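# Band the hair tie around the cable-wrapped charger

## Task

Slip the hair tie around the charger together with its coiled cable, centred and clear of both ends. Every turn of cable that began wound on the charger must still be wound there at the end, with no loops hanging free, and the tie must press all turns against the charger's two wide faces. Finish with the charger resting on the desk, flat on one of its wide faces.

## Robot and tools

Robot: two Doosan M1013 arms, left_arm and right_arm, each carrying a Robotiq 140 gripper whose two fingers can fold at a hinge. Bases sit at about (+0.012, +0.534, 0) m for left_arm and (-0.004, -0.506, 0) m for right_arm.

Frame: all positions, targets and velocities use the scene frame. Its origin is on the table top, halfway between the arms. +z is up, +x points out over the table, and left_arm is on the +y side; image left/right does not match arm names. On the gripper, the fingers point along its own +z and open and close along its y. end_effector_position is the spot between the pads when shut; fingertips reach about 33 mm past it when the gap is up to 40 mm, only 9 mm when wide open.

execute_actions(actions, cameras): actions is a list of actions, run in turn. Each action is a table of up to 15 rows, one row per 1/30 s; a short table repeats its final row until 15 steps pass. Every row holds 18 numbers in [-1, 1], both arms always: left dx, dy, dz, rx, ry, rz, gripper position, force_limit, speed, then the same nine for right. dx..rz are offsets, not poses: measured from that arm's Hand target as it stood when the action began (every row counts from there, not from the row before), along scene axes. 1.0 equals 0.6 m or 180 degrees; rx, ry, rz form one rotation vector, turning about the Hand target's point. Sending the same offset again moves further. Six zeros re-command the current Hand target. The gripper numbers are absolute settings: position +1 = 140 mm open, about -0.8 = pads touching, -1 = close until blocked; force_limit (-1 about 14 N up to +1 about 58 N at slow closing) and speed (-1 about 30 mm/s, 0 about 140, +1 about 250) both start at +1. Resend the last gripper numbers to leave a gripper unchanged; 0 is itself a command. Images return only with an empty actions list or when cameras names them.

move(target, speed, blend, stop_force, zero, blocking, cameras): straight-line paths. target is one 18-number row as above, or a list of up to 15 such rows; every row's offsets count from the Hand targets at the move's start, not from the previous row. speed is m/s, 0.002 to 2, default 0.25 (turning up to twice that in rad/s), one value or one per row. blend in metres rounds corners in a list; 0 stops at each. stop_force, 10 to 80 N for both arms, ends an arm's path when it senses that much push along its travel; use it only slowly, not while the gripper rotates, and drop it when backing off a contact. zero (default true) re-zeroes the force reading first. blocking=false returns after about 0.5 s while the move keeps going (not allowed with stop_force). Paths ignore obstacles and the other arm, and can overshoot when fast. The result adds a move: line giving the ending (done, off_target, moving, held, fault) and limits such as paced or held.

wait(seconds 0 to 10) lets time run. stop brakes a running move. zoom_image(camera, region [x0, y0, x1, y1] in pixels, at most 504 by 504) enlarges the newest image of cam_high, cam_low, cam_left_wrist or cam_right_wrist. clear_fault(arm) releases a torque or force fault on left_arm or right_arm. read_manual gives licence text. finished_scene(scene) ends scene 1 or 2 permanently.

Cameras: cam_high, cam_left_wrist, cam_right_wrist, each 896x504.

Results: per arm, end_effector_position (m), end_effector_quat_wxyz, velocities, Hand target (the last command after clipping; next offsets start from it), Tool commands, object_status (0 moving, 1 blocked while opening, 2 blocked while closing, i.e. a likely grip, 3 reached position or pads met) and position_measured in counts (3 open, 75 about 100 mm, 139 about 60 mm, 200 about 20 mm, 230 pads touching). Joint torques, External joint torques and Flange force lines hint at contacts and load. MOTOR HOT warns of overheating; OVER-TEMPERATURE FAULT brakes that arm for 30 to 60 s or more.

Limits: each step the command is clipped to 70 mm and 16 degrees from the measured pose, so one action may fall short; a gripper can rest short of its Hand target until a new command asks again. An outside force of 144 N or a joint contact torque at its limit stops the arm until clear_fault.

Avoid: dropping or flinging the charger or tie, anything leaving the table, fast impacts, commanding poses past firm contact (the stiff arms fault), squeezing or pressing the two arms together, and swinging paths close to an arm's own base. Fingertips pushed into the desk fold quietly and spoil the next grasp; grip with the outer quarter of the pads for a firm hold. To grip harder after object_status 2, raise force_limit and nudge position between -1 and -0.98.

Each tool is called as name(argument=value, ...), one argument or row to a line, values as JSON.

## Session

execute_actions(
  actions=[],
)

Scene clock: 0.00 s.
left_arm: end_effector_position=(+0.2062, +0.1450, +0.3111) position_measured=3 object_status=3 end_effector_quat_wxyz=(-0.211, +0.712, -0.380, +0.552) | right_arm: end_effector_position=(+0.5451, -0.8469, +0.3033) position_measured=3 object_status=3 end_effector_quat_wxyz=(-0.286, -0.639, +0.712, -0.063)
Joint positions: left_arm=[-2.027 -0.099 2.365 1.145 1.594 0.109] | right_arm=[-0.329 0.249 1.639 -0.57 1.466 3.042]
Joint velocities: within noise
Joint torques (N m): no reading
External joint torques (N m): no reading
Flange force (N): no reading
Hand target: left_arm +0.2062, +0.1450, +0.3111; -0.211, +0.712, -0.380, +0.552 | right_arm +0.5451, -0.8469, +0.3033; -0.286, -0.639, +0.712, -0.063
Tool commands: left_gripper/position=+1.0 left_gripper/force_limit=+1.0 left_gripper/speed=+1.0 right_gripper/position=+1.0 right_gripper/force_limit=+1.0 right_gripper/speed=+1.0

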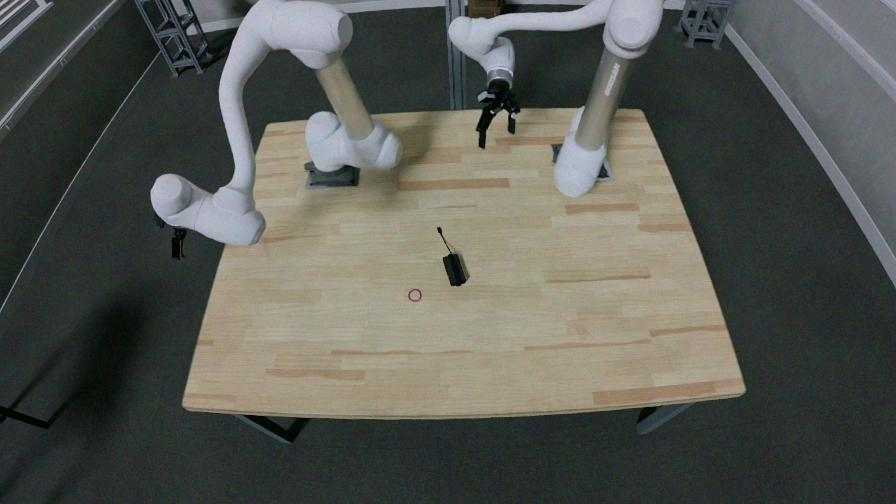

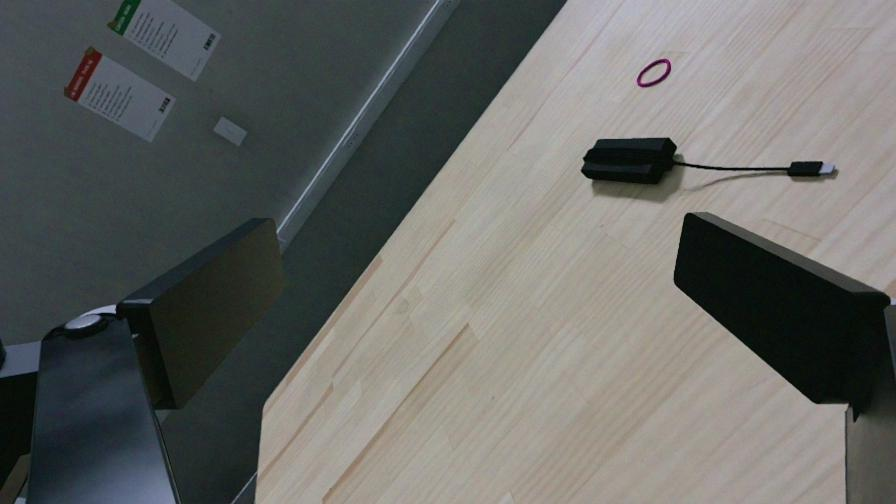

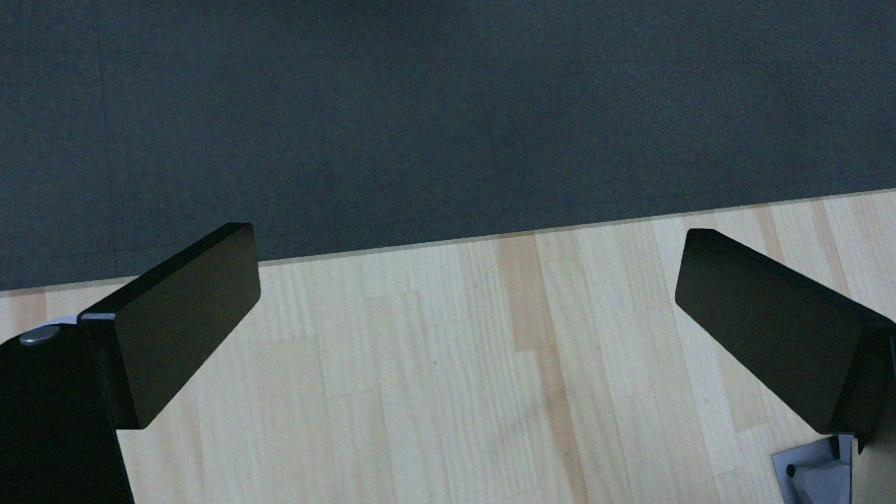

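zoom_image(
  camera="cam_left_wrist",
  region=[560, 40, 860, 210],
)

zoom_image(
  camera="cam_high",
  region=[390, 210, 500, 310],
)

Scaled by 1.680 from the camera's 896x504 image, which has a finer 1280x720 frame.

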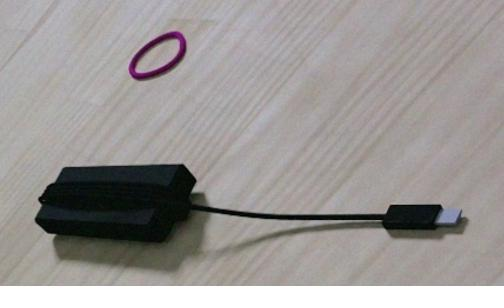

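Scaled by 4.582 from the camera's 896x504 image, which has a finer 1280x720 frame.

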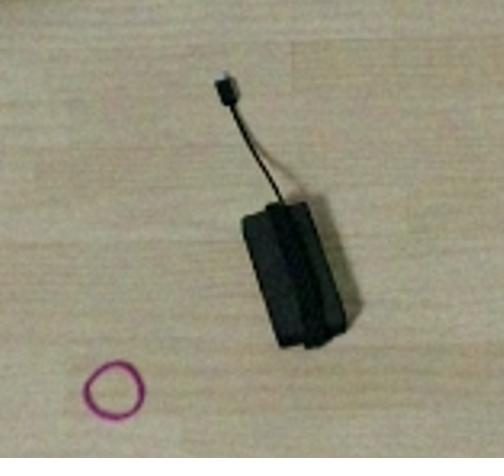

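move(
  target=[
    [0.5,-0.2,-0.02,0.4,0.225,-0.504,-1,0,0, 0.132,0.9,-0.05,0.159,-0.102,0.033,-1,0,0],
  ],
  speed=0.4,
)

move(
  target=[
    [0,0,0,0,0,0,-1,0,0, 0,0.27,-0.08,0,0,0,-1,0,0],
  ],
  cameras=["all"],
)

Scene clock: 94.97 s.
left_arm: end_effector_position=(+0.5062, +0.0250, +0.2991) position_measured=234 object_status=3 end_effector_quat_wxyz=(+0.000, -0.146, +0.989, +0.000) | right_arm: end_effector_position=(+0.6243, -0.3070, +0.2733) position_measured=233 object_status=3 end_effector_quat_wxyz=(+0.001, +0.707, -0.708, +0.000)
Joint positions: left_arm=[-0.88 0.265 1.521 0 1.356 3.57] | right_arm=[0.257 0.197 1.654 -0.002 1.292 3.399]
Joint torques (N m): left_arm=[-0.87 -68.63 -41.83 4.33 0.13 -0.34] | right_arm=[-2.78 -61.38 -39.07 3.87 -0.15 -0.03]
External joint torques (N m): left_arm=[0.79 0.42 0.69 -0.15 -0.13 0.33] | right_arm=[2.51 1.76 -0.62 0.16 0.16 0.03]
Flange force (N): left_arm=[-1.1 1.4 1.3] | right_arm=[-4.9 -2.8 -0.3]
Hand target: left_arm +0.5062, +0.0250, +0.2991; +0.000, -0.146, +0.989, +0.000 | right_arm +0.6243, -0.3069, +0.2733; +0.001, +0.707, -0.708, +0.000
Off the commanded pose: left_arm 0.000 m, 0 deg | right_arm 0.000 m, 0 deg.
move: done

Scene clock: 95.63 s.
left_arm: end_effector_position=(+0.5062, +0.0250, +0.2991) position_measured=234 object_status=3 end_effector_quat_wxyz=(+0.000, -0.146, +0.989, +0.000) | right_arm: end_effector_position=(+0.6238, -0.2717, +0.2629) position_measured=233 object_status=3 end_effector_quat_wxyz=(+0.001, +0.707, -0.707, +0.000)
Joint positions: left_arm=[-0.88 0.265 1.521 0 1.357 3.57] | right_arm=[0.308 0.219 1.646 -0.001 1.278 3.449]
Joint torques (N m): left_arm=[-0.6 -67.4 -42.44 4.36 0.09 -0.33] | right_arm=[-3.11 -63.5 -39.05 3.83 -0.17 -0.04]
External joint torques (N m): left_arm=[0.55 -0.62 1.44 -0.19 -0.08 0.34] | right_arm=[3.32 1.15 -0.8 0.22 0.17 0.04]
Flange force (N): left_arm=[0.7 4.0 1.9] | right_arm=[-6.0 -1.7 -0.8]
Hand target: left_arm +0.5062, +0.0250, +0.2991; +0.000, -0.146, +0.989, +0.000 | right_arm +0.6238, -0.2718, +0.2629; +0.001, +0.707, -0.707, +0.000 (not the last commanded pose)
Off the commanded pose: left_arm 0.000 m, 0 deg | right_arm 0.132 m, 0 deg.
move: held (right_arm; a check stopped the path); limits=held
pose unreachable (right arm): on one or more control steps of this call, first in action 0 (counted from 0), this arm could not follow its commanded pose, so it was not sent that pose on those steps. It may still have moved: this result reports where it is.
cause: moving toward the commanded pose would bring a part of the arm too close to another arm (a part of this arm just beyond joint 4 (forearm roll) and a part of the left arm just beyond its joint 5 (wrist pitch), along the way the arms are being sent, or toward where that arm still pushes).
camera_calibration:
cam_left_wrist: T_world_to_cam=[[-0.280867, 0.959704, -0.00908165, 0.128283], [0.902263, 0.267258, 0.338371, -0.563359], [0.327163, 0.0868433, -0.940969, 0.254711], [0, 0, 0, 1]] pos_world=[0.460996, 0.00532911, 0.431464]
cam_right_wrist: T_world_to_cam=[[-0.999641, -0.01409, 0.0227931, 0.618437], [-0.0057141, 0.94312, 0.332402, 0.178285], [-0.0261802, 0.332153, -0.942862, 0.497765], [0, 0, 0, 1]] pos_world=[0.632266, -0.324765, 0.395965]

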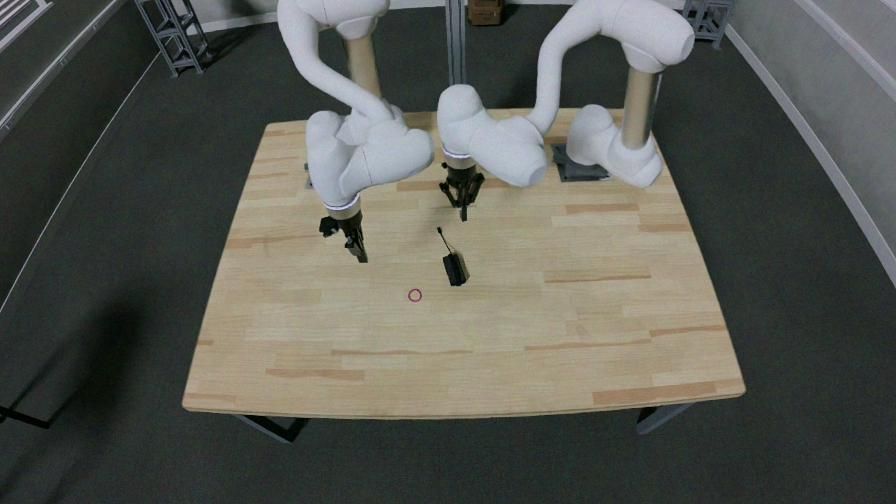

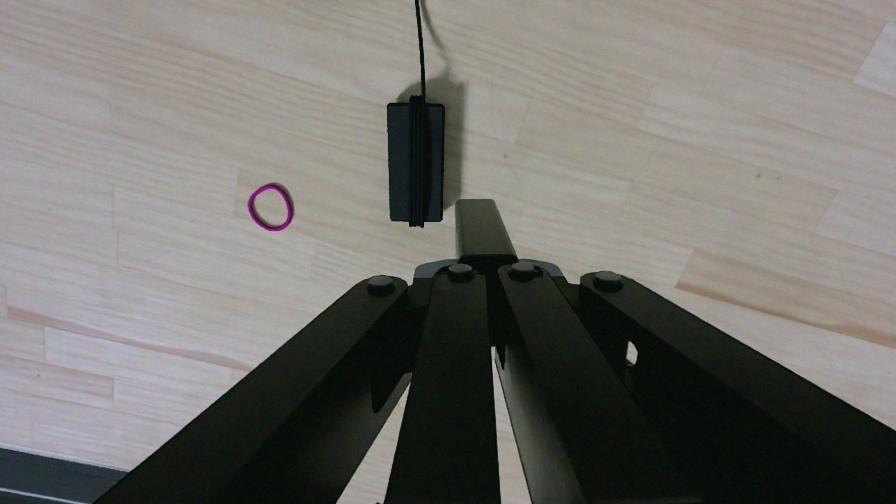

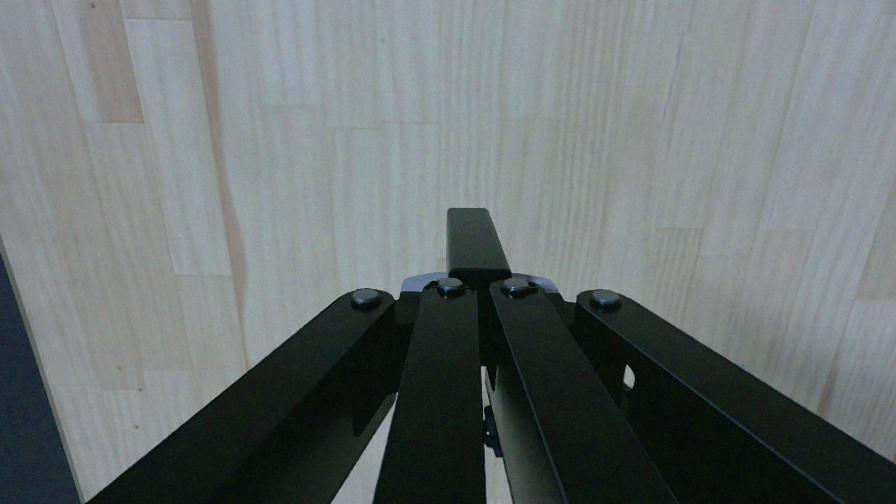

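move(
  target=[
    [-0.17,0.35,0,0,0,0,-1,0,0, 0,0,0,0,0,0,-1,0,0],
  ],
)

move(
  target=[
    [0,0,0,0,0,0,-1,0,0, -0.013,0.133,-0.187,0,0,0,-1,0,0],
  ],
  cameras=["cam_right_wrist"],
)

Scene clock: 114.43 s.
left_arm: end_effector_position=(+0.4043, +0.2350, +0.2990) position_measured=234 object_status=3 end_effector_quat_wxyz=(+0.000, -0.146, +0.989, +0.000) | right_arm: end_effector_position=(+0.6238, -0.2718, +0.2629) position_measured=233 object_status=3 end_effector_quat_wxyz=(+0.001, +0.707, -0.707, +0.000)
Joint positions: left_arm=[-0.753 -0.08 1.902 0.001 1.32 3.697] | right_arm=[0.308 0.219 1.646 -0.001 1.278 3.449]
Joint torques (N m): left_arm=[-0.85 -31.94 -41.84 4.28 0.08 -0.3] | right_arm=[-3.15 -63.46 -38.85 3.85 -0.16 0]
External joint torques (N m): left_arm=[0.77 -0.31 1.18 -0.14 -0.06 0.3] | right_arm=[2.94 1.5 -0.87 0.17 0.17 0]
Flange force (N): left_arm=[-0.5 3.0 1.7] | right_arm=[-5.6 -2.5 -0.7]
Hand target: left_arm +0.4042, +0.2350, +0.2991; +0.000, -0.146, +0.989, +0.000 | right_arm +0.6238, -0.2718, +0.2629; +0.001, +0.707, -0.707, +0.000
Off the commanded pose: left_arm 0.000 m, 0 deg | right_arm 0.000 m, 0 deg.
move: done

Scene clock: 115.33 s.
left_arm: end_effector_position=(+0.4042, +0.2350, +0.2991) position_measured=234 object_status=3 end_effector_quat_wxyz=(+0.000, -0.146, +0.989, +0.000) | right_arm: end_effector_position=(+0.6159, -0.1920, +0.1506) position_measured=233 object_status=3 end_effector_quat_wxyz=(+0.001, +0.707, -0.707, +0.000)
Joint positions: left_arm=[-0.753 -0.08 1.902 0.001 1.32 3.697] | right_arm=[0.421 0.326 1.723 -0.001 1.095 3.563]
Joint torques (N m): left_arm=[-0.91 -31.8 -41.62 4.36 0.12 -0.25] | right_arm=[-2.94 -71.22 -36.1 3.59 -0.13 -0.03]
External joint torques (N m): left_arm=[1.12 -0.45 1.18 -0.22 -0.09 0.25] | right_arm=[2.76 1.95 -0.64 0.13 0.15 0.03]
Flange force (N): left_arm=[-0.9 3.5 1.7] | right_arm=[-5.6 -2.1 0.6]
Hand target: left_arm +0.4042, +0.2350, +0.2991; +0.000, -0.146, +0.989, +0.000 | right_arm +0.6160, -0.1920, +0.1507; +0.001, +0.707, -0.707, +0.000
Off the commanded pose: left_arm 0.000 m, 0 deg | right_arm 0.000 m, 0 deg.
move: done
camera_calibration:
cam_right_wrist: T_world_to_cam=[[-0.999637, -0.0139654, 0.0230471, 0.614179], [-0.00551309, 0.943133, 0.33237, 0.140289], [-0.0263782, 0.332122, -0.942867, 0.36532], [0, 0, 0, 1]] pos_world=[0.624365, -0.245065, 0.283665]
Images, in order (width x height): cam_right_wrist 896x504.

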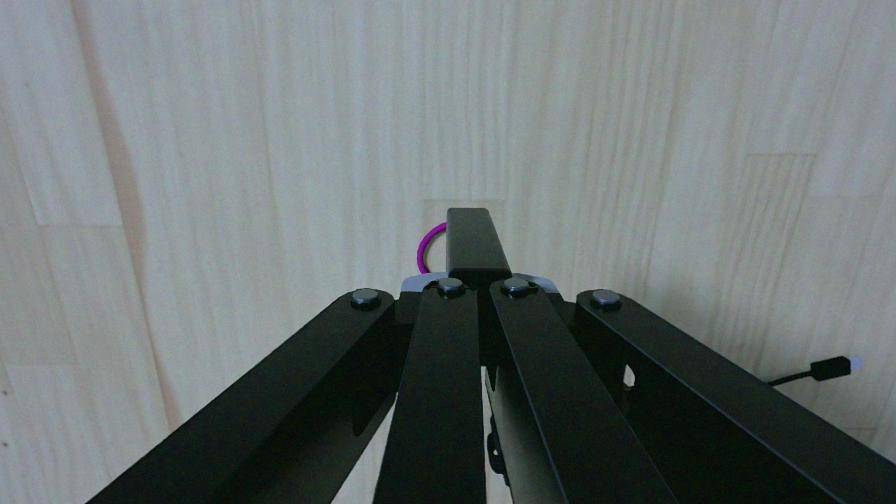

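move(
  target=[0,0,0,0,0,0,-1,0,0, 0,0.08,-0.145,0,0,0,-1,0,0],
  cameras=["cam_right_wrist"],
)

zoom_image(
  camera="cam_right_wrist",
  region=[380, 160, 560, 290],
)

Scene clock: 128.10 s.
left_arm: end_effector_position=(+0.4042, +0.2350, +0.2991) position_measured=234 object_status=3 end_effector_quat_wxyz=(+0.000, -0.146, +0.989, +0.000) | right_arm: end_effector_position=(+0.6159, -0.1440, +0.0636) position_measured=233 object_status=3 end_effector_quat_wxyz=(+0.001, +0.707, -0.707, +0.000)
Joint positions: left_arm=[-0.753 -0.08 1.902 0.001 1.32 3.697] | right_arm=[0.482 0.431 1.748 -0.001 0.964 3.624]
Joint torques (N m): left_arm=[-0.45 -31.95 -41.73 4.4 0.18 -0.3] | right_arm=[-2.89 -79.32 -33.11 3.28 -0.24 -0.02]
External joint torques (N m): left_arm=[0.4 -0.4 1.11 -0.26 -0.16 0.3] | right_arm=[2.87 2.53 -0.94 0.18 0.26 0.02]
Flange force (N): left_arm=[0.1 2.6 1.7] | right_arm=[-6.4 -3.0 1.3]
Hand target: left_arm +0.4042, +0.2350, +0.2991; +0.000, -0.146, +0.989, +0.000 | right_arm +0.6160, -0.1440, +0.0637; +0.001, +0.707, -0.707, +0.000
Off the commanded pose: left_arm 0.000 m, 0 deg | right_arm 0.000 m, 0 deg.
move: done
camera_calibration:
cam_right_wrist: T_world_to_cam=[[-0.999637, -0.0138697, 0.0230806, 0.616867], [-0.00541166, 0.943134, 0.332369, 0.123872], [-0.026378, 0.332123, -0.942867, 0.267348], [0, 0, 0, 1]] pos_world=[0.624365, -0.197065, 0.196665]
Images, in order (width x height): cam_right_wrist 896x504.

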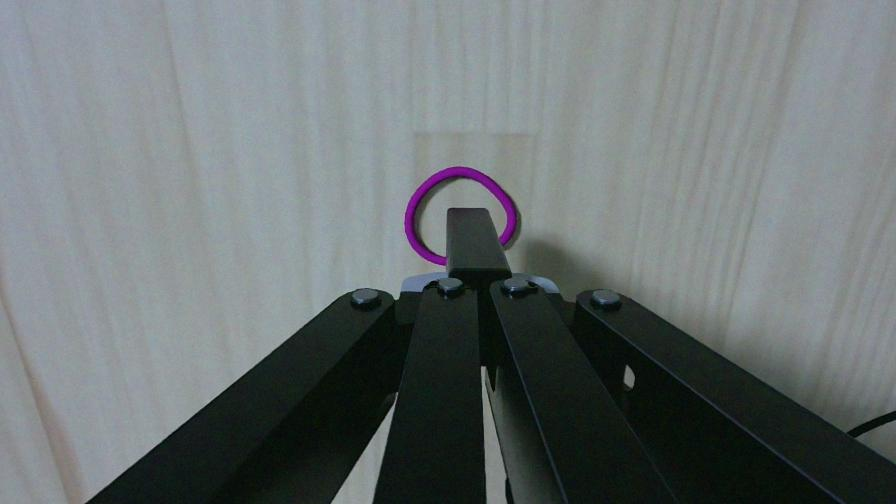

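Scaled by 2.800 from the camera's 896x504 image, which has a finer 1280x720 frame.

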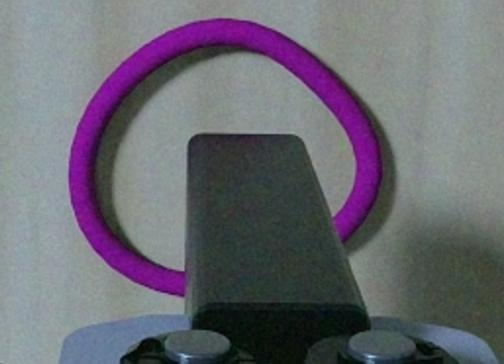

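move(
  target=[0,0,0,0,0,0,-1,0,0, 0.0017,-0.004,-0.038,0,0,0,-1,0,0],
)

move(
  target=[0,0,0,0,0,0,-1,0,0, 0,0,-0.025,0,0,0,-1,0,0],
  speed=0.008,
  stop_force=12,
  cameras=["cam_right_wrist"],
)

zoom_image(
  camera="cam_right_wrist",
  region=[380, 160, 560, 290],
)

Scene clock: 140.27 s.
left_arm: end_effector_position=(+0.4042, +0.2350, +0.2991) position_measured=234 object_status=3 end_effector_quat_wxyz=(+0.000, -0.146, +0.989, +0.000) | right_arm: end_effector_position=(+0.6170, -0.1464, +0.0409) position_measured=233 object_status=3 end_effector_quat_wxyz=(+0.001, +0.707, -0.707, +0.000)
Joint positions: left_arm=[-0.753 -0.08 1.902 0.001 1.32 3.697] | right_arm=[0.479 0.453 1.764 -0.001 0.926 3.62]
Joint torques (N m): left_arm=[-0.44 -31.74 -41.85 4.34 0.18 -0.3] | right_arm=[-3.31 -80.49 -32.65 3.18 -0.14 -0.05]
External joint torques (N m): left_arm=[0.51 -0.94 1.08 -0.18 -0.16 0.3] | right_arm=[3.37 2.74 -0.48 0.19 0.16 0.05]
Flange force (N): left_arm=[0.5 3.4 1.5] | right_arm=[-6.6 -1.9 2.1]
Hand target: left_arm +0.4042, +0.2350, +0.2991; +0.000, -0.146, +0.989, +0.000 | right_arm +0.6170, -0.1464, +0.0409; +0.001, +0.707, -0.707, +0.000
Off the commanded pose: left_arm 0.000 m, 0 deg | right_arm 0.000 m, 0 deg.
move: done

Scene clock: 141.77 s.
left_arm: end_effector_position=(+0.4042, +0.2350, +0.2991) position_measured=234 object_status=3 end_effector_quat_wxyz=(+0.000, -0.146, +0.989, +0.000) | right_arm: end_effector_position=(+0.6171, -0.1464, +0.0335) position_measured=233 object_status=3 end_effector_quat_wxyz=(+0.001, +0.707, -0.707, +0.000)
Joint positions: left_arm=[-0.753 -0.08 1.902 0.001 1.32 3.697] | right_arm=[0.479 0.46 1.769 -0.001 0.914 3.62]
Joint torques (N m): left_arm=[-0.94 -31.77 -41.76 4.3 0.13 -0.28] | right_arm=[-4.66 -64.12 -26.58 2.64 -2.6 -0.04]
External joint torques (N m): left_arm=[0.85 -0.52 1.15 -0.17 -0.11 0.28] | right_arm=[4.36 -14.24 -6.29 0.69 2.62 0.04]
Flange force (N): left_arm=[-0.4 3.3 1.7] | right_arm=[-3.8 5.5 -22.6]
Hand target: left_arm +0.4042, +0.2350, +0.2991; +0.000, -0.146, +0.989, +0.000 | right_arm +0.6171, -0.1464, +0.0335; +0.001, +0.707, -0.707, +0.000 (not the last commanded pose)
Off the commanded pose: left_arm 0.000 m, 0 deg | right_arm 0.008 m, 0 deg.
move: contact (right_arm)
camera_calibration:
cam_right_wrist: T_world_to_cam=[[-0.999642, -0.0139939, 0.0228255, 0.61865], [-0.00561362, 0.943132, 0.33237, 0.136177], [-0.0261786, 0.332123, -0.942873, 0.239637], [0, 0, 0, 1]] pos_world=[0.625466, -0.199365, 0.166565]
Images, in order (width x height): cam_right_wrist 896x504.

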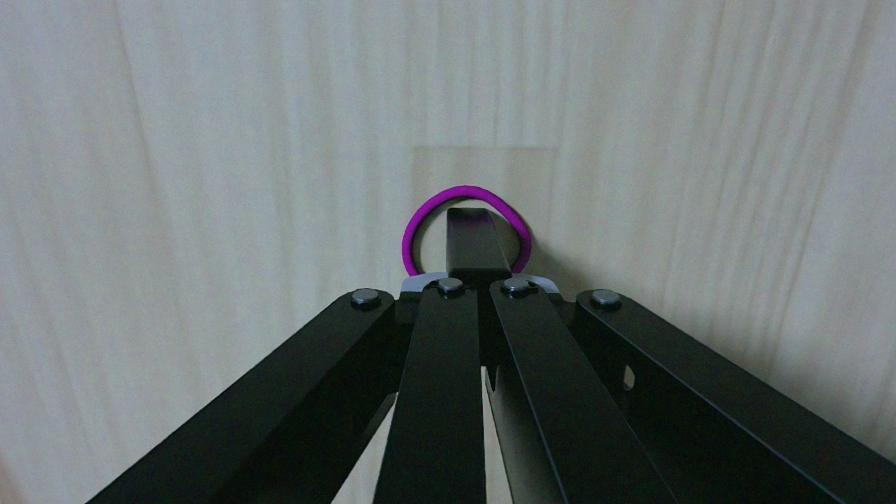

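Scaled by 2.800 from the camera's 896x504 image, which has a finer 1280x720 frame.

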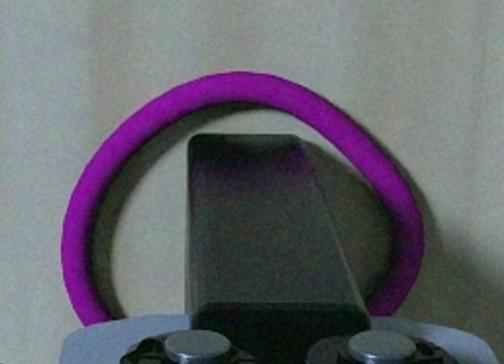

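move(
  target=[
    [0,0,0,0,0,0,-1,0,0, 0,0,0.0012,0,0,0,-1,0,-1],
    [0,0,0.0,0,0,0,-1,0,0, 0,0,0.0012,0,0,0,-0.31,0,-1],
  ],
  cameras=["cam_right_wrist"],
)

zoom_image(
  camera="cam_right_wrist",
  region=[340, 140, 600, 330],
)

Scene clock: 152.87 s.
left_arm: end_effector_position=(+0.4042, +0.2350, +0.2991) position_measured=234 object_status=3 end_effector_quat_wxyz=(+0.000, -0.146, +0.989, +0.000) | right_arm: end_effector_position=(+0.6171, -0.1464, +0.0343) position_measured=168 object_status=0 end_effector_quat_wxyz=(+0.001, +0.707, -0.707, +0.000)
Joint positions: left_arm=[-0.753 -0.08 1.902 0.001 1.32 3.697] | right_arm=[0.479 0.459 1.768 -0.001 0.915 3.62]
Joint torques (N m): left_arm=[-0.58 -32.08 -41.74 4.3 0.11 -0.29] | right_arm=[-3.51 -75.79 -30.65 2.97 -0.86 -0.06]
External joint torques (N m): left_arm=[0.57 -0.07 1.29 -0.18 -0.09 0.29] | right_arm=[3.3 -2.33 -2.21 0.37 0.88 0.06]
Flange force (N): left_arm=[-0.3 2.6 2.0] | right_arm=[-5.3 0.1 -5.2]
Hand target: left_arm +0.4042, +0.2350, +0.2991; +0.000, -0.146, +0.989, +0.000 | right_arm +0.6171, -0.1464, +0.0342; +0.001, +0.707, -0.707, +0.000
Off the commanded pose: left_arm 0.000 m, 0 deg | right_arm 0.000 m, 0 deg.
move: done
camera_calibration:
cam_right_wrist: T_world_to_cam=[[-0.999642, -0.0139939, 0.0228255, 0.618634], [-0.00561362, 0.943132, 0.33237, 0.135945], [-0.0261786, 0.332123, -0.942873, 0.240297], [0, 0, 0, 1]] pos_world=[0.625466, -0.199365, 0.167265]
Images, in order (width x height): cam_right_wrist 896x504.

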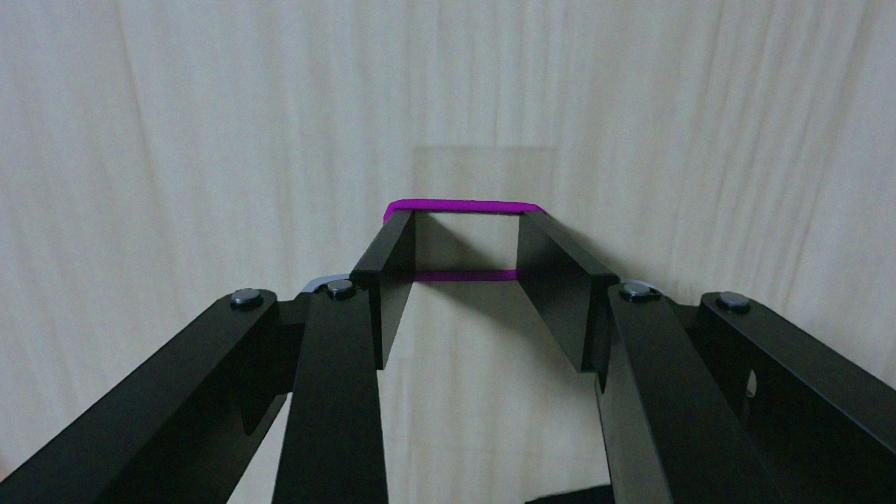

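Scaled by 1.938 from the camera's 896x504 image, which has a finer 1280x720 frame.

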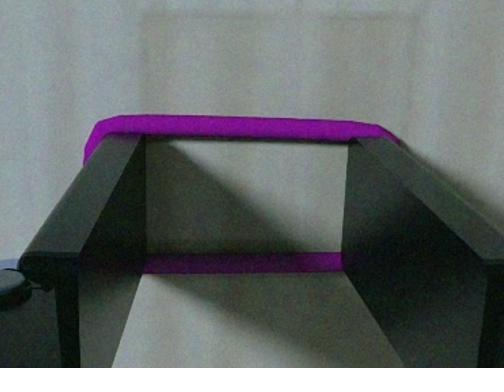

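move(
  target=[0,0,0,0,0,0,-1,0,0, 0,-0.0,0.1,0,0,0,-0.31,0,-1],
  speed=0.08,
  cameras=["cam_right_wrist"],
)

zoom_image(
  camera="cam_right_wrist",
  region=[340, 140, 600, 330],
)

Scene clock: 156.70 s.
left_arm: end_effector_position=(+0.4042, +0.2350, +0.2991) position_measured=234 object_status=3 end_effector_quat_wxyz=(+0.000, -0.146, +0.989, +0.000) | right_arm: end_effector_position=(+0.6171, -0.1464, +0.0943) position_measured=168 object_status=3 end_effector_quat_wxyz=(+0.001, +0.707, -0.707, +0.000)
Joint positions: left_arm=[-0.753 -0.08 1.902 0.001 1.32 3.697] | right_arm=[0.479 0.403 1.725 -0.001 1.014 3.62]
Joint torques (N m): left_arm=[-0.5 -31.83 -41.87 4.33 0.18 -0.32] | right_arm=[-2.95 -77.74 -34.55 3.39 -0.2 -0.03]
External joint torques (N m): left_arm=[0.49 -0.58 1.36 -0.2 -0.16 0.32] | right_arm=[2.72 2.28 -0.82 0.19 0.2 0.03]
Flange force (N): left_arm=[0.4 3.3 2.0] | right_arm=[-5.9 -2.6 1.0]
Hand target: left_arm +0.4042, +0.2350, +0.2991; +0.000, -0.146, +0.989, +0.000 | right_arm +0.6171, -0.1464, +0.0942; +0.001, +0.707, -0.707, +0.000
Off the commanded pose: left_arm 0.000 m, 0 deg | right_arm 0.000 m, 0 deg.
move: done
camera_calibration:
cam_right_wrist: T_world_to_cam=[[-0.999641, -0.0139956, 0.0228261, 0.617261], [-0.00561412, 0.943121, 0.332401, 0.11596], [-0.0261799, 0.332154, -0.942862, 0.296968], [0, 0, 0, 1]] pos_world=[0.625466, -0.199365, 0.227365]
Images, in order (width x height): cam_right_wrist 896x504.

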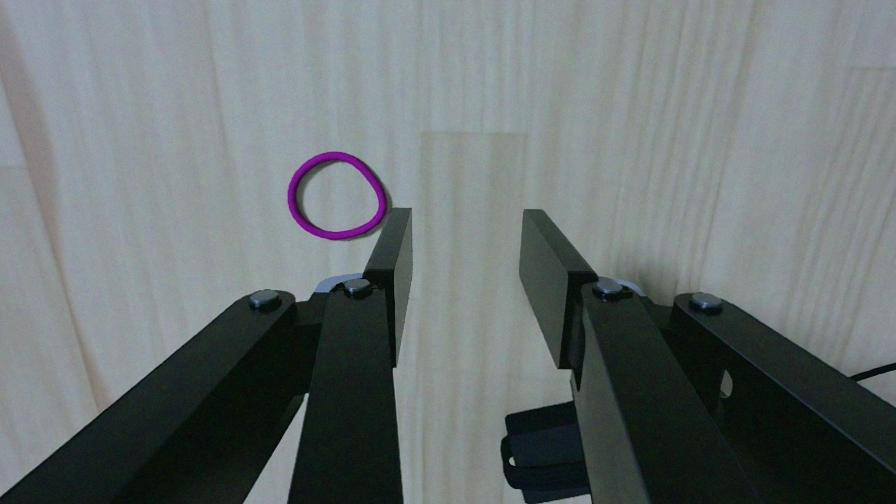

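Scaled by 1.938 from the camera's 896x504 image, which has a finer 1280x720 frame.

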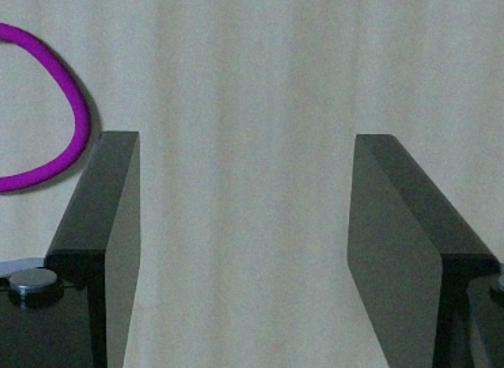

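move(
  target=[0,0,0,0,0,0,-1,0,0, -0.15,-0.45,0.35,0.385,-0.385,0.385,-1,0,-1],
  speed=0.4,
)

move(
  target=[0.45,-0.666,-0.22,0,0,-0.094,-0.7,0,0, 0,0,0,0,0,0,-1,0,-1],
  cameras=["all"],
)

Scene clock: 192.20 s.
left_arm: end_effector_position=(+0.4042, +0.2350, +0.2991) position_measured=234 object_status=3 end_effector_quat_wxyz=(+0.000, -0.146, +0.989, +0.000) | right_arm: end_effector_position=(+0.5271, -0.4164, +0.3043) position_measured=232 object_status=3 end_effector_quat_wxyz=(+0.707, -0.707, +0.001, +0.000)
Joint positions: left_arm=[-0.753 -0.08 1.902 0.001 1.32 3.697] | right_arm=[-0.487 0.366 2.074 1.186 1.877 0.642]
Joint torques (N m): left_arm=[-0.32 -31.48 -41.92 4.43 0.21 -0.26] | right_arm=[-3.01 -67.09 -28.12 2.49 2.08 -0.08]
External joint torques (N m): left_arm=[0.27 -0.84 1.25 -0.29 -0.19 0.26] | right_arm=[3.23 1.85 -0.37 0.1 0.12 0.04]
Flange force (N): left_arm=[1.0 3.2 1.8] | right_arm=[5.3 2.2 3.7]
Hand target: left_arm +0.4042, +0.2350, +0.2991; +0.000, -0.146, +0.989, +0.000 | right_arm +0.5271, -0.4164, +0.3042; +0.707, -0.707, +0.001, +0.000
Off the commanded pose: left_arm 0.000 m, 0 deg | right_arm 0.000 m, 0 deg.
move: done

Scene clock: 194.63 s.
left_arm: end_effector_position=(+0.6742, -0.1647, +0.1671) position_measured=217 object_status=3 end_effector_quat_wxyz=(+0.000, +0.001, +1.000, +0.000) | right_arm: end_effector_position=(+0.5271, -0.4164, +0.3042) position_measured=232 object_status=3 end_effector_quat_wxyz=(+0.707, -0.707, +0.001, +0.000)
Joint positions: left_arm=[-0.879 0.733 1.043 0.001 1.366 3.866] | right_arm=[-0.487 0.366 2.074 1.186 1.877 0.642]
Joint torques (N m): left_arm=[-1.12 -106.97 -42.65 4.32 0.06 -0.35] | right_arm=[-3.1 -66.95 -28.08 2.46 2.08 -0.07]
External joint torques (N m): left_arm=[0.74 -3.17 1.68 -0.15 -0.03 0.35] | right_arm=[3 1.88 -0.4 0.16 0.12 0.02]
Flange force (N): left_arm=[6.9 8.9 0.8] | right_arm=[5.3 2.2 3.4]
Hand target: left_arm +0.6742, -0.1646, +0.1671; +0.000, +0.001, +1.000, +0.000 | right_arm +0.5271, -0.4164, +0.3042; +0.707, -0.707, +0.001, +0.000
Off the commanded pose: left_arm 0.000 m, 0 deg | right_arm 0.000 m, 0 deg.
move: done
camera_calibration:
cam_left_wrist: T_world_to_cam=[[0.010696, 0.999901, -0.00912775, 0.166275], [0.940938, -0.0069751, 0.338508, -0.690772], [0.338411, -0.0122093, -0.940919, 0.0682474], [0, 0, 0, 1]] pos_world=[0.625099, -0.170244, 0.299565]
cam_right_wrist: T_world_to_cam=[[0.0143126, -0.0225002, -0.999644, 0.29189], [-0.943023, -0.332672, -0.00601403, 0.366231], [-0.332418, 0.942774, -0.0259796, 0.718907], [0, 0, 0, 1]] pos_world=[0.580165, -0.549365, 0.312666]

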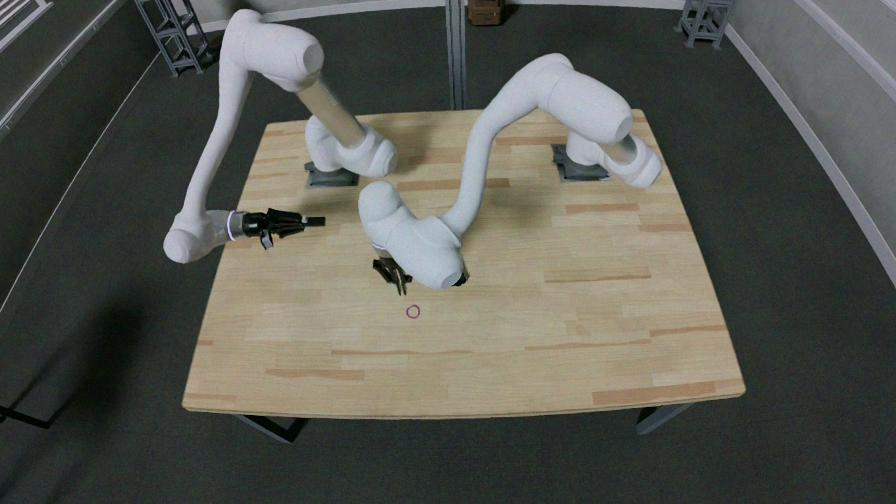

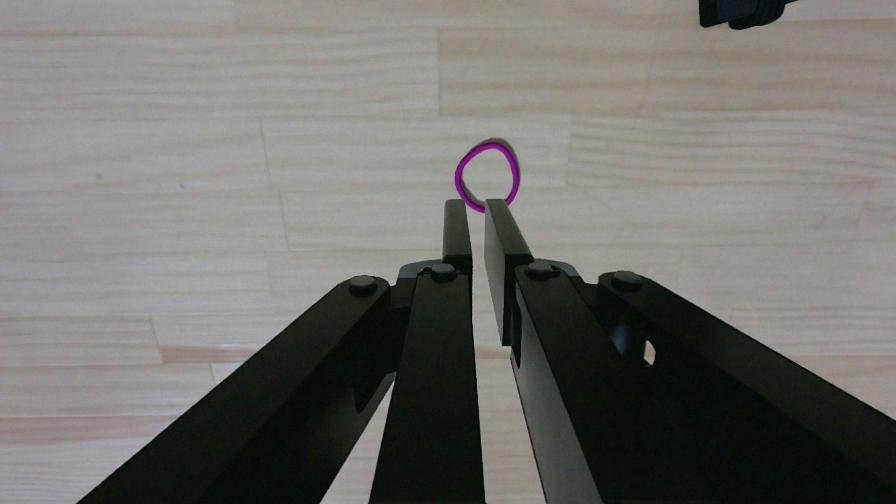

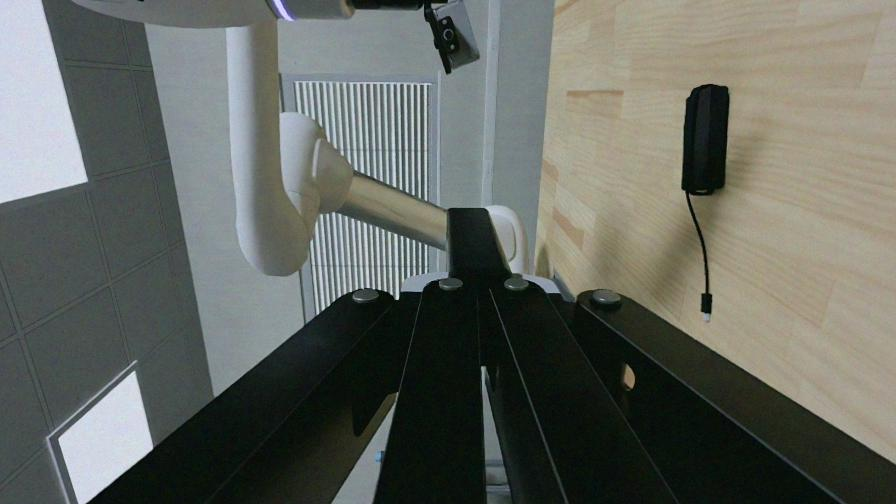

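move(
  target=[0,-0.08,-0.21,0,0,0,-1,0,0, 0,0,0,0,0,0,-1,0,-1],
)

move(
  target=[0,0,-0.03,0,0,0,-1,0,0, 0,0,0,0,0,0,-1,0,-1],
  speed=0.008,
  stop_force=12,
)

Scene clock: 208.47 s.
left_arm: end_effector_position=(+0.6742, -0.2128, +0.0412) position_measured=234 object_status=3 end_effector_quat_wxyz=(+0.000, +0.001, +1.000, +0.000) | right_arm: end_effector_position=(+0.5271, -0.4164, +0.3042) position_measured=232 object_status=3 end_effector_quat_wxyz=(+0.707, -0.707, +0.001, +0.000)
Joint positions: left_arm=[-0.911 0.859 1.047 0.001 1.236 3.834] | right_arm=[-0.487 0.366 2.074 1.186 1.877 0.642]
Joint torques (N m): left_arm=[-0.54 -116.03 -40.98 4.22 0.15 -0.33] | right_arm=[-3.16 -66.62 -28.14 2.47 2.1 -0.07]
External joint torques (N m): left_arm=[0.56 -1.97 1.4 -0.18 -0.12 0.33] | right_arm=[2.91 1.57 -0.52 0.18 0.09 0.02]
Flange force (N): left_arm=[4.8 6.8 0.0] | right_arm=[5.1 1.7 3.3]
Hand target: left_arm +0.6742, -0.2126, +0.0411; +0.000, +0.001, +1.000, +0.000 | right_arm +0.5271, -0.4164, +0.3042; +0.707, -0.707, +0.001, +0.000
Off the commanded pose: left_arm 0.000 m, 0 deg | right_arm 0.000 m, 0 deg.
move: done

Scene clock: 209.67 s.
left_arm: end_effector_position=(+0.6742, -0.2127, +0.0360) position_measured=234 object_status=3 end_effector_quat_wxyz=(+0.000, +0.001, +1.000, +0.000) | right_arm: end_effector_position=(+0.5271, -0.4164, +0.3042) position_measured=232 object_status=3 end_effector_quat_wxyz=(+0.707, -0.707, +0.001, +0.000)
Joint positions: left_arm=[-0.911 0.862 1.051 0.001 1.229 3.834] | right_arm=[-0.487 0.366 2.074 1.186 1.877 0.642]
Joint torques (N m): left_arm=[-1.98 -96.26 -32.32 3.8 -2.1 -0.31] | right_arm=[-3.1 -66.82 -28.04 2.47 2.13 -0.05]
External joint torques (N m): left_arm=[2.17 -21.65 -7.08 0.23 2.12 0.31] | right_arm=[2.95 1.93 -0.43 0.15 0.07 0]
Flange force (N): left_arm=[5.5 9.9 -21.4] | right_arm=[5.3 2.4 3.3]
Hand target: left_arm +0.6742, -0.2127, +0.0360; +0.000, +0.001, +1.000, +0.000 (not the last commanded pose) | right_arm +0.5271, -0.4164, +0.3042; +0.707, -0.707, +0.001, +0.000
Off the commanded pose: left_arm 0.013 m, 0 deg | right_arm 0.000 m, 0 deg.
move: contact (left_arm)

move(
  target=[
    [0,0,0.03,0,0,0,-0.52,0,0, 0,0,0,0,0,0,-1,0,-1],
    [0.0013,0.0645,0.03,0,0,0,-0.52,0,0, 0,0,0,0,0,0,-1,0,-1],
  ],
  speed=0.1,
  cameras=["cam_left_wrist"],
)

zoom_image(
  camera="cam_left_wrist",
  region=[380, 120, 600, 280],
)

Scene clock: 215.40 s.
left_arm: end_effector_position=(+0.6750, -0.1740, +0.0540) position_measured=195 object_status=3 end_effector_quat_wxyz=(+0.000, +0.001, +1.000, +0.000) | right_arm: end_effector_position=(+0.5271, -0.4164, +0.3042) position_measured=232 object_status=3 end_effector_quat_wxyz=(+0.707, -0.707, +0.001, +0.000)
Joint positions: left_arm=[-0.885 0.803 1.127 0.001 1.212 3.86] | right_arm=[-0.487 0.366 2.074 1.186 1.877 0.642]
Joint torques (N m): left_arm=[-0.79 -112.02 -40.37 4.21 0.17 -0.25] | right_arm=[-3.04 -66.9 -28.04 2.49 2.15 -0.09]
External joint torques (N m): left_arm=[1.09 -1.71 1.12 -0.2 -0.15 0.25] | right_arm=[3.15 1.5 -0.62 0.13 0.05 0.04]
Flange force (N): left_arm=[3.4 5.7 0.0] | right_arm=[5.4 1.6 3.7]
Hand target: left_arm +0.6750, -0.1740, +0.0540; +0.000, +0.001, +1.000, +0.000 | right_arm +0.5271, -0.4164, +0.3042; +0.707, -0.707, +0.001, +0.000
Off the commanded pose: left_arm 0.000 m, 0 deg | right_arm 0.000 m, 0 deg.
move: done
camera_calibration:
cam_left_wrist: T_world_to_cam=[[0.0105435, 0.999901, -0.00929124, 0.174657], [0.940939, -0.00677628, 0.338507, -0.653329], [0.338411, -0.0123115, -0.940918, -0.0387018], [0, 0, 0, 1]] pos_world=[0.625999, -0.179544, 0.186364]
Images, in order (width x height): cam_left_wrist 896x504.

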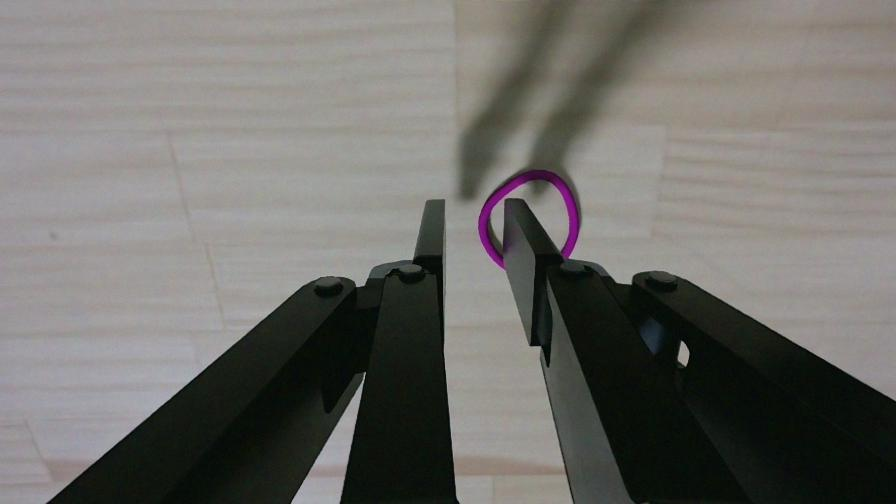

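Scaled by 2.291 from the camera's 896x504 image, which has a finer 1280x720 frame.

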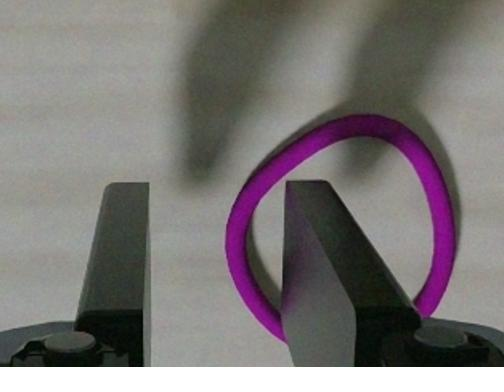

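move(
  target=[-0.0008,0.005,-0.0285,0,0,0,-0.52,0,0, 0,0,0,0,0,0,-1,0,-1],
  speed=0.06,
  cameras=["cam_left_wrist"],
)

zoom_image(
  camera="cam_left_wrist",
  region=[380, 120, 600, 280],
)

Scene clock: 224.53 s.
left_arm: end_effector_position=(+0.6745, -0.1710, +0.0368) position_measured=195 object_status=3 end_effector_quat_wxyz=(+0.000, +0.001, +1.000, +0.000) | right_arm: end_effector_position=(+0.5271, -0.4164, +0.3042) position_measured=232 object_status=3 end_effector_quat_wxyz=(+0.707, -0.707, +0.001, +0.000)
Joint positions: left_arm=[-0.883 0.81 1.147 0.001 1.185 3.862] | right_arm=[-0.487 0.366 2.074 1.186 1.877 0.642]
Joint torques (N m): left_arm=[-2.22 -108.6 -38.24 3.72 -0.12 -0.33] | right_arm=[-3.13 -67.01 -27.98 2.46 2.09 -0.08]
External joint torques (N m): left_arm=[2.1 -5.01 -0.44 0.22 0.15 0.33] | right_arm=[2.87 1.94 -0.53 0.17 0.11 0.03]
Flange force (N): left_arm=[2.7 6.5 -3.8] | right_arm=[5.5 2.2 3.1]
Hand target: left_arm +0.6745, -0.1710, +0.0369; +0.000, +0.001, +1.000, +0.000 | right_arm +0.5271, -0.4164, +0.3042; +0.707, -0.707, +0.001, +0.000
Off the commanded pose: left_arm 0.000 m, 0 deg | right_arm 0.000 m, 0 deg.
move: done
camera_calibration:
cam_left_wrist: T_world_to_cam=[[0.010696, 0.999901, -0.00912775, 0.171381], [0.940938, -0.0069751, 0.338508, -0.647085], [0.338411, -0.0122093, -0.940919, -0.0545666], [0, 0, 0, 1]] pos_world=[0.625499, -0.176544, 0.169265]
Images, in order (width x height): cam_left_wrist 896x504.

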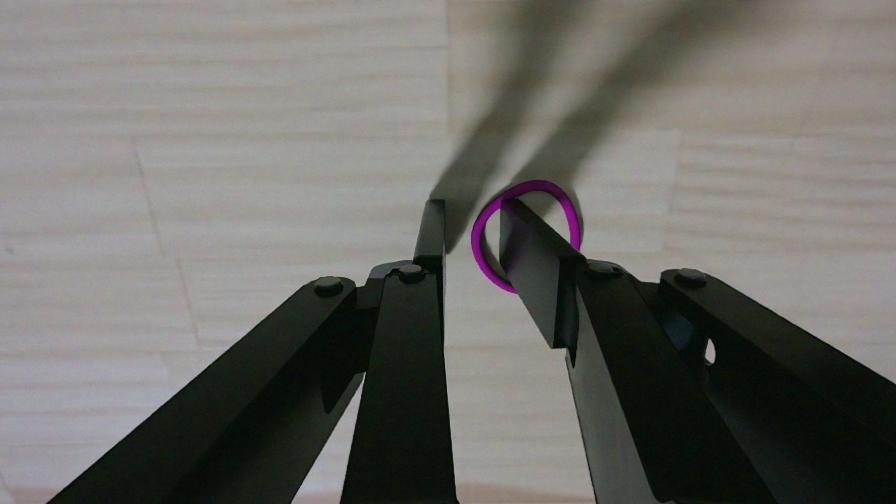

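Scaled by 2.291 from the camera's 896x504 image, which has a finer 1280x720 frame.

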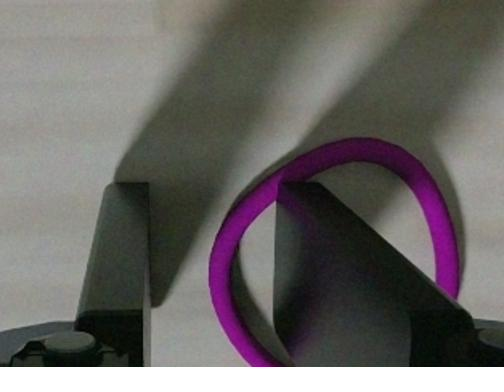

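move(
  target=[
    [0,0,0.02,0,0,0,-0.52,0,0, 0,0,0,0,0,0,-1,0,-1],
    [0.0067,0.004,0.02,0,0,0,-0.52,0,0, 0,0,0,0,0,0,-1,0,-1],
    [0.0067,0.004,0.0008,0,0,0,-0.52,0,0, 0,0,0,0,0,0,-1,0,-1],
  ],
  speed=0.06,
  cameras=["cam_left_wrist"],
)

zoom_image(
  camera="cam_left_wrist",
  region=[380, 120, 600, 280],
)

Scene clock: 232.40 s.
left_arm: end_effector_position=(+0.6785, -0.1686, +0.0373) position_measured=195 object_status=3 end_effector_quat_wxyz=(+0.000, +0.001, +1.000, +0.000) | right_arm: end_effector_position=(+0.5271, -0.4164, +0.3042) position_measured=232 object_status=3 end_effector_quat_wxyz=(+0.707, -0.707, +0.001, +0.000)
Joint positions: left_arm=[-0.878 0.811 1.144 0.001 1.187 3.866] | right_arm=[-0.487 0.366 2.074 1.186 1.877 0.642]
Joint torques (N m): left_arm=[-0.46 -111.93 -39.89 4.1 0.18 -0.34] | right_arm=[-2.92 -66.83 -28.13 2.47 2.13 -0.09]
External joint torques (N m): left_arm=[0.53 -1.89 1.07 -0.14 -0.16 0.34] | right_arm=[2.88 1.26 -0.59 0.17 0.08 0.04]
Flange force (N): left_arm=[3.9 5.4 -0.3] | right_arm=[4.9 1.2 3.4]
Hand target: left_arm +0.6785, -0.1686, +0.0374; +0.000, +0.001, +1.000, +0.000 | right_arm +0.5271, -0.4164, +0.3042; +0.707, -0.707, +0.001, +0.000
Off the commanded pose: left_arm 0.000 m, 0 deg | right_arm 0.000 m, 0 deg.
move: done
camera_calibration:
cam_left_wrist: T_world_to_cam=[[0.0106957, 0.999901, -0.00912888, 0.168943], [0.940969, -0.0069756, 0.33842, -0.650972], [0.338322, -0.0122096, -0.940951, -0.0554541], [0, 0, 0, 1]] pos_world=[0.629499, -0.174144, 0.169664]
Images, in order (width x height): cam_left_wrist 896x504.

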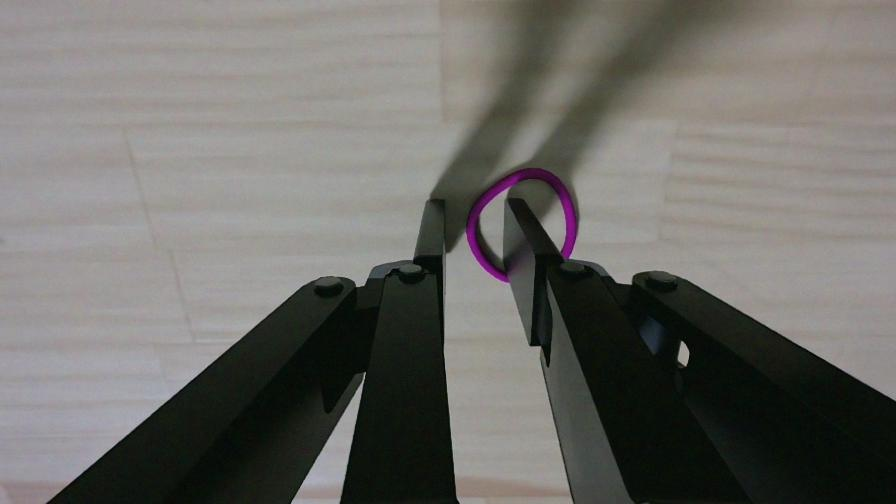

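Scaled by 2.291 from the camera's 896x504 image, which has a finer 1280x720 frame.

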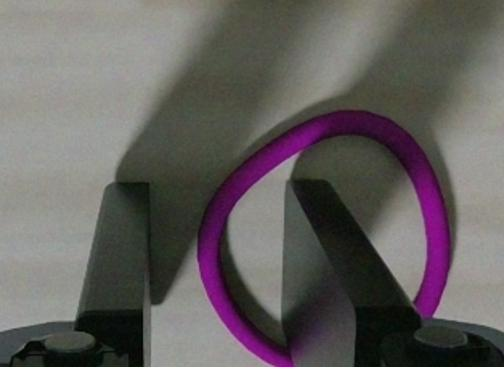

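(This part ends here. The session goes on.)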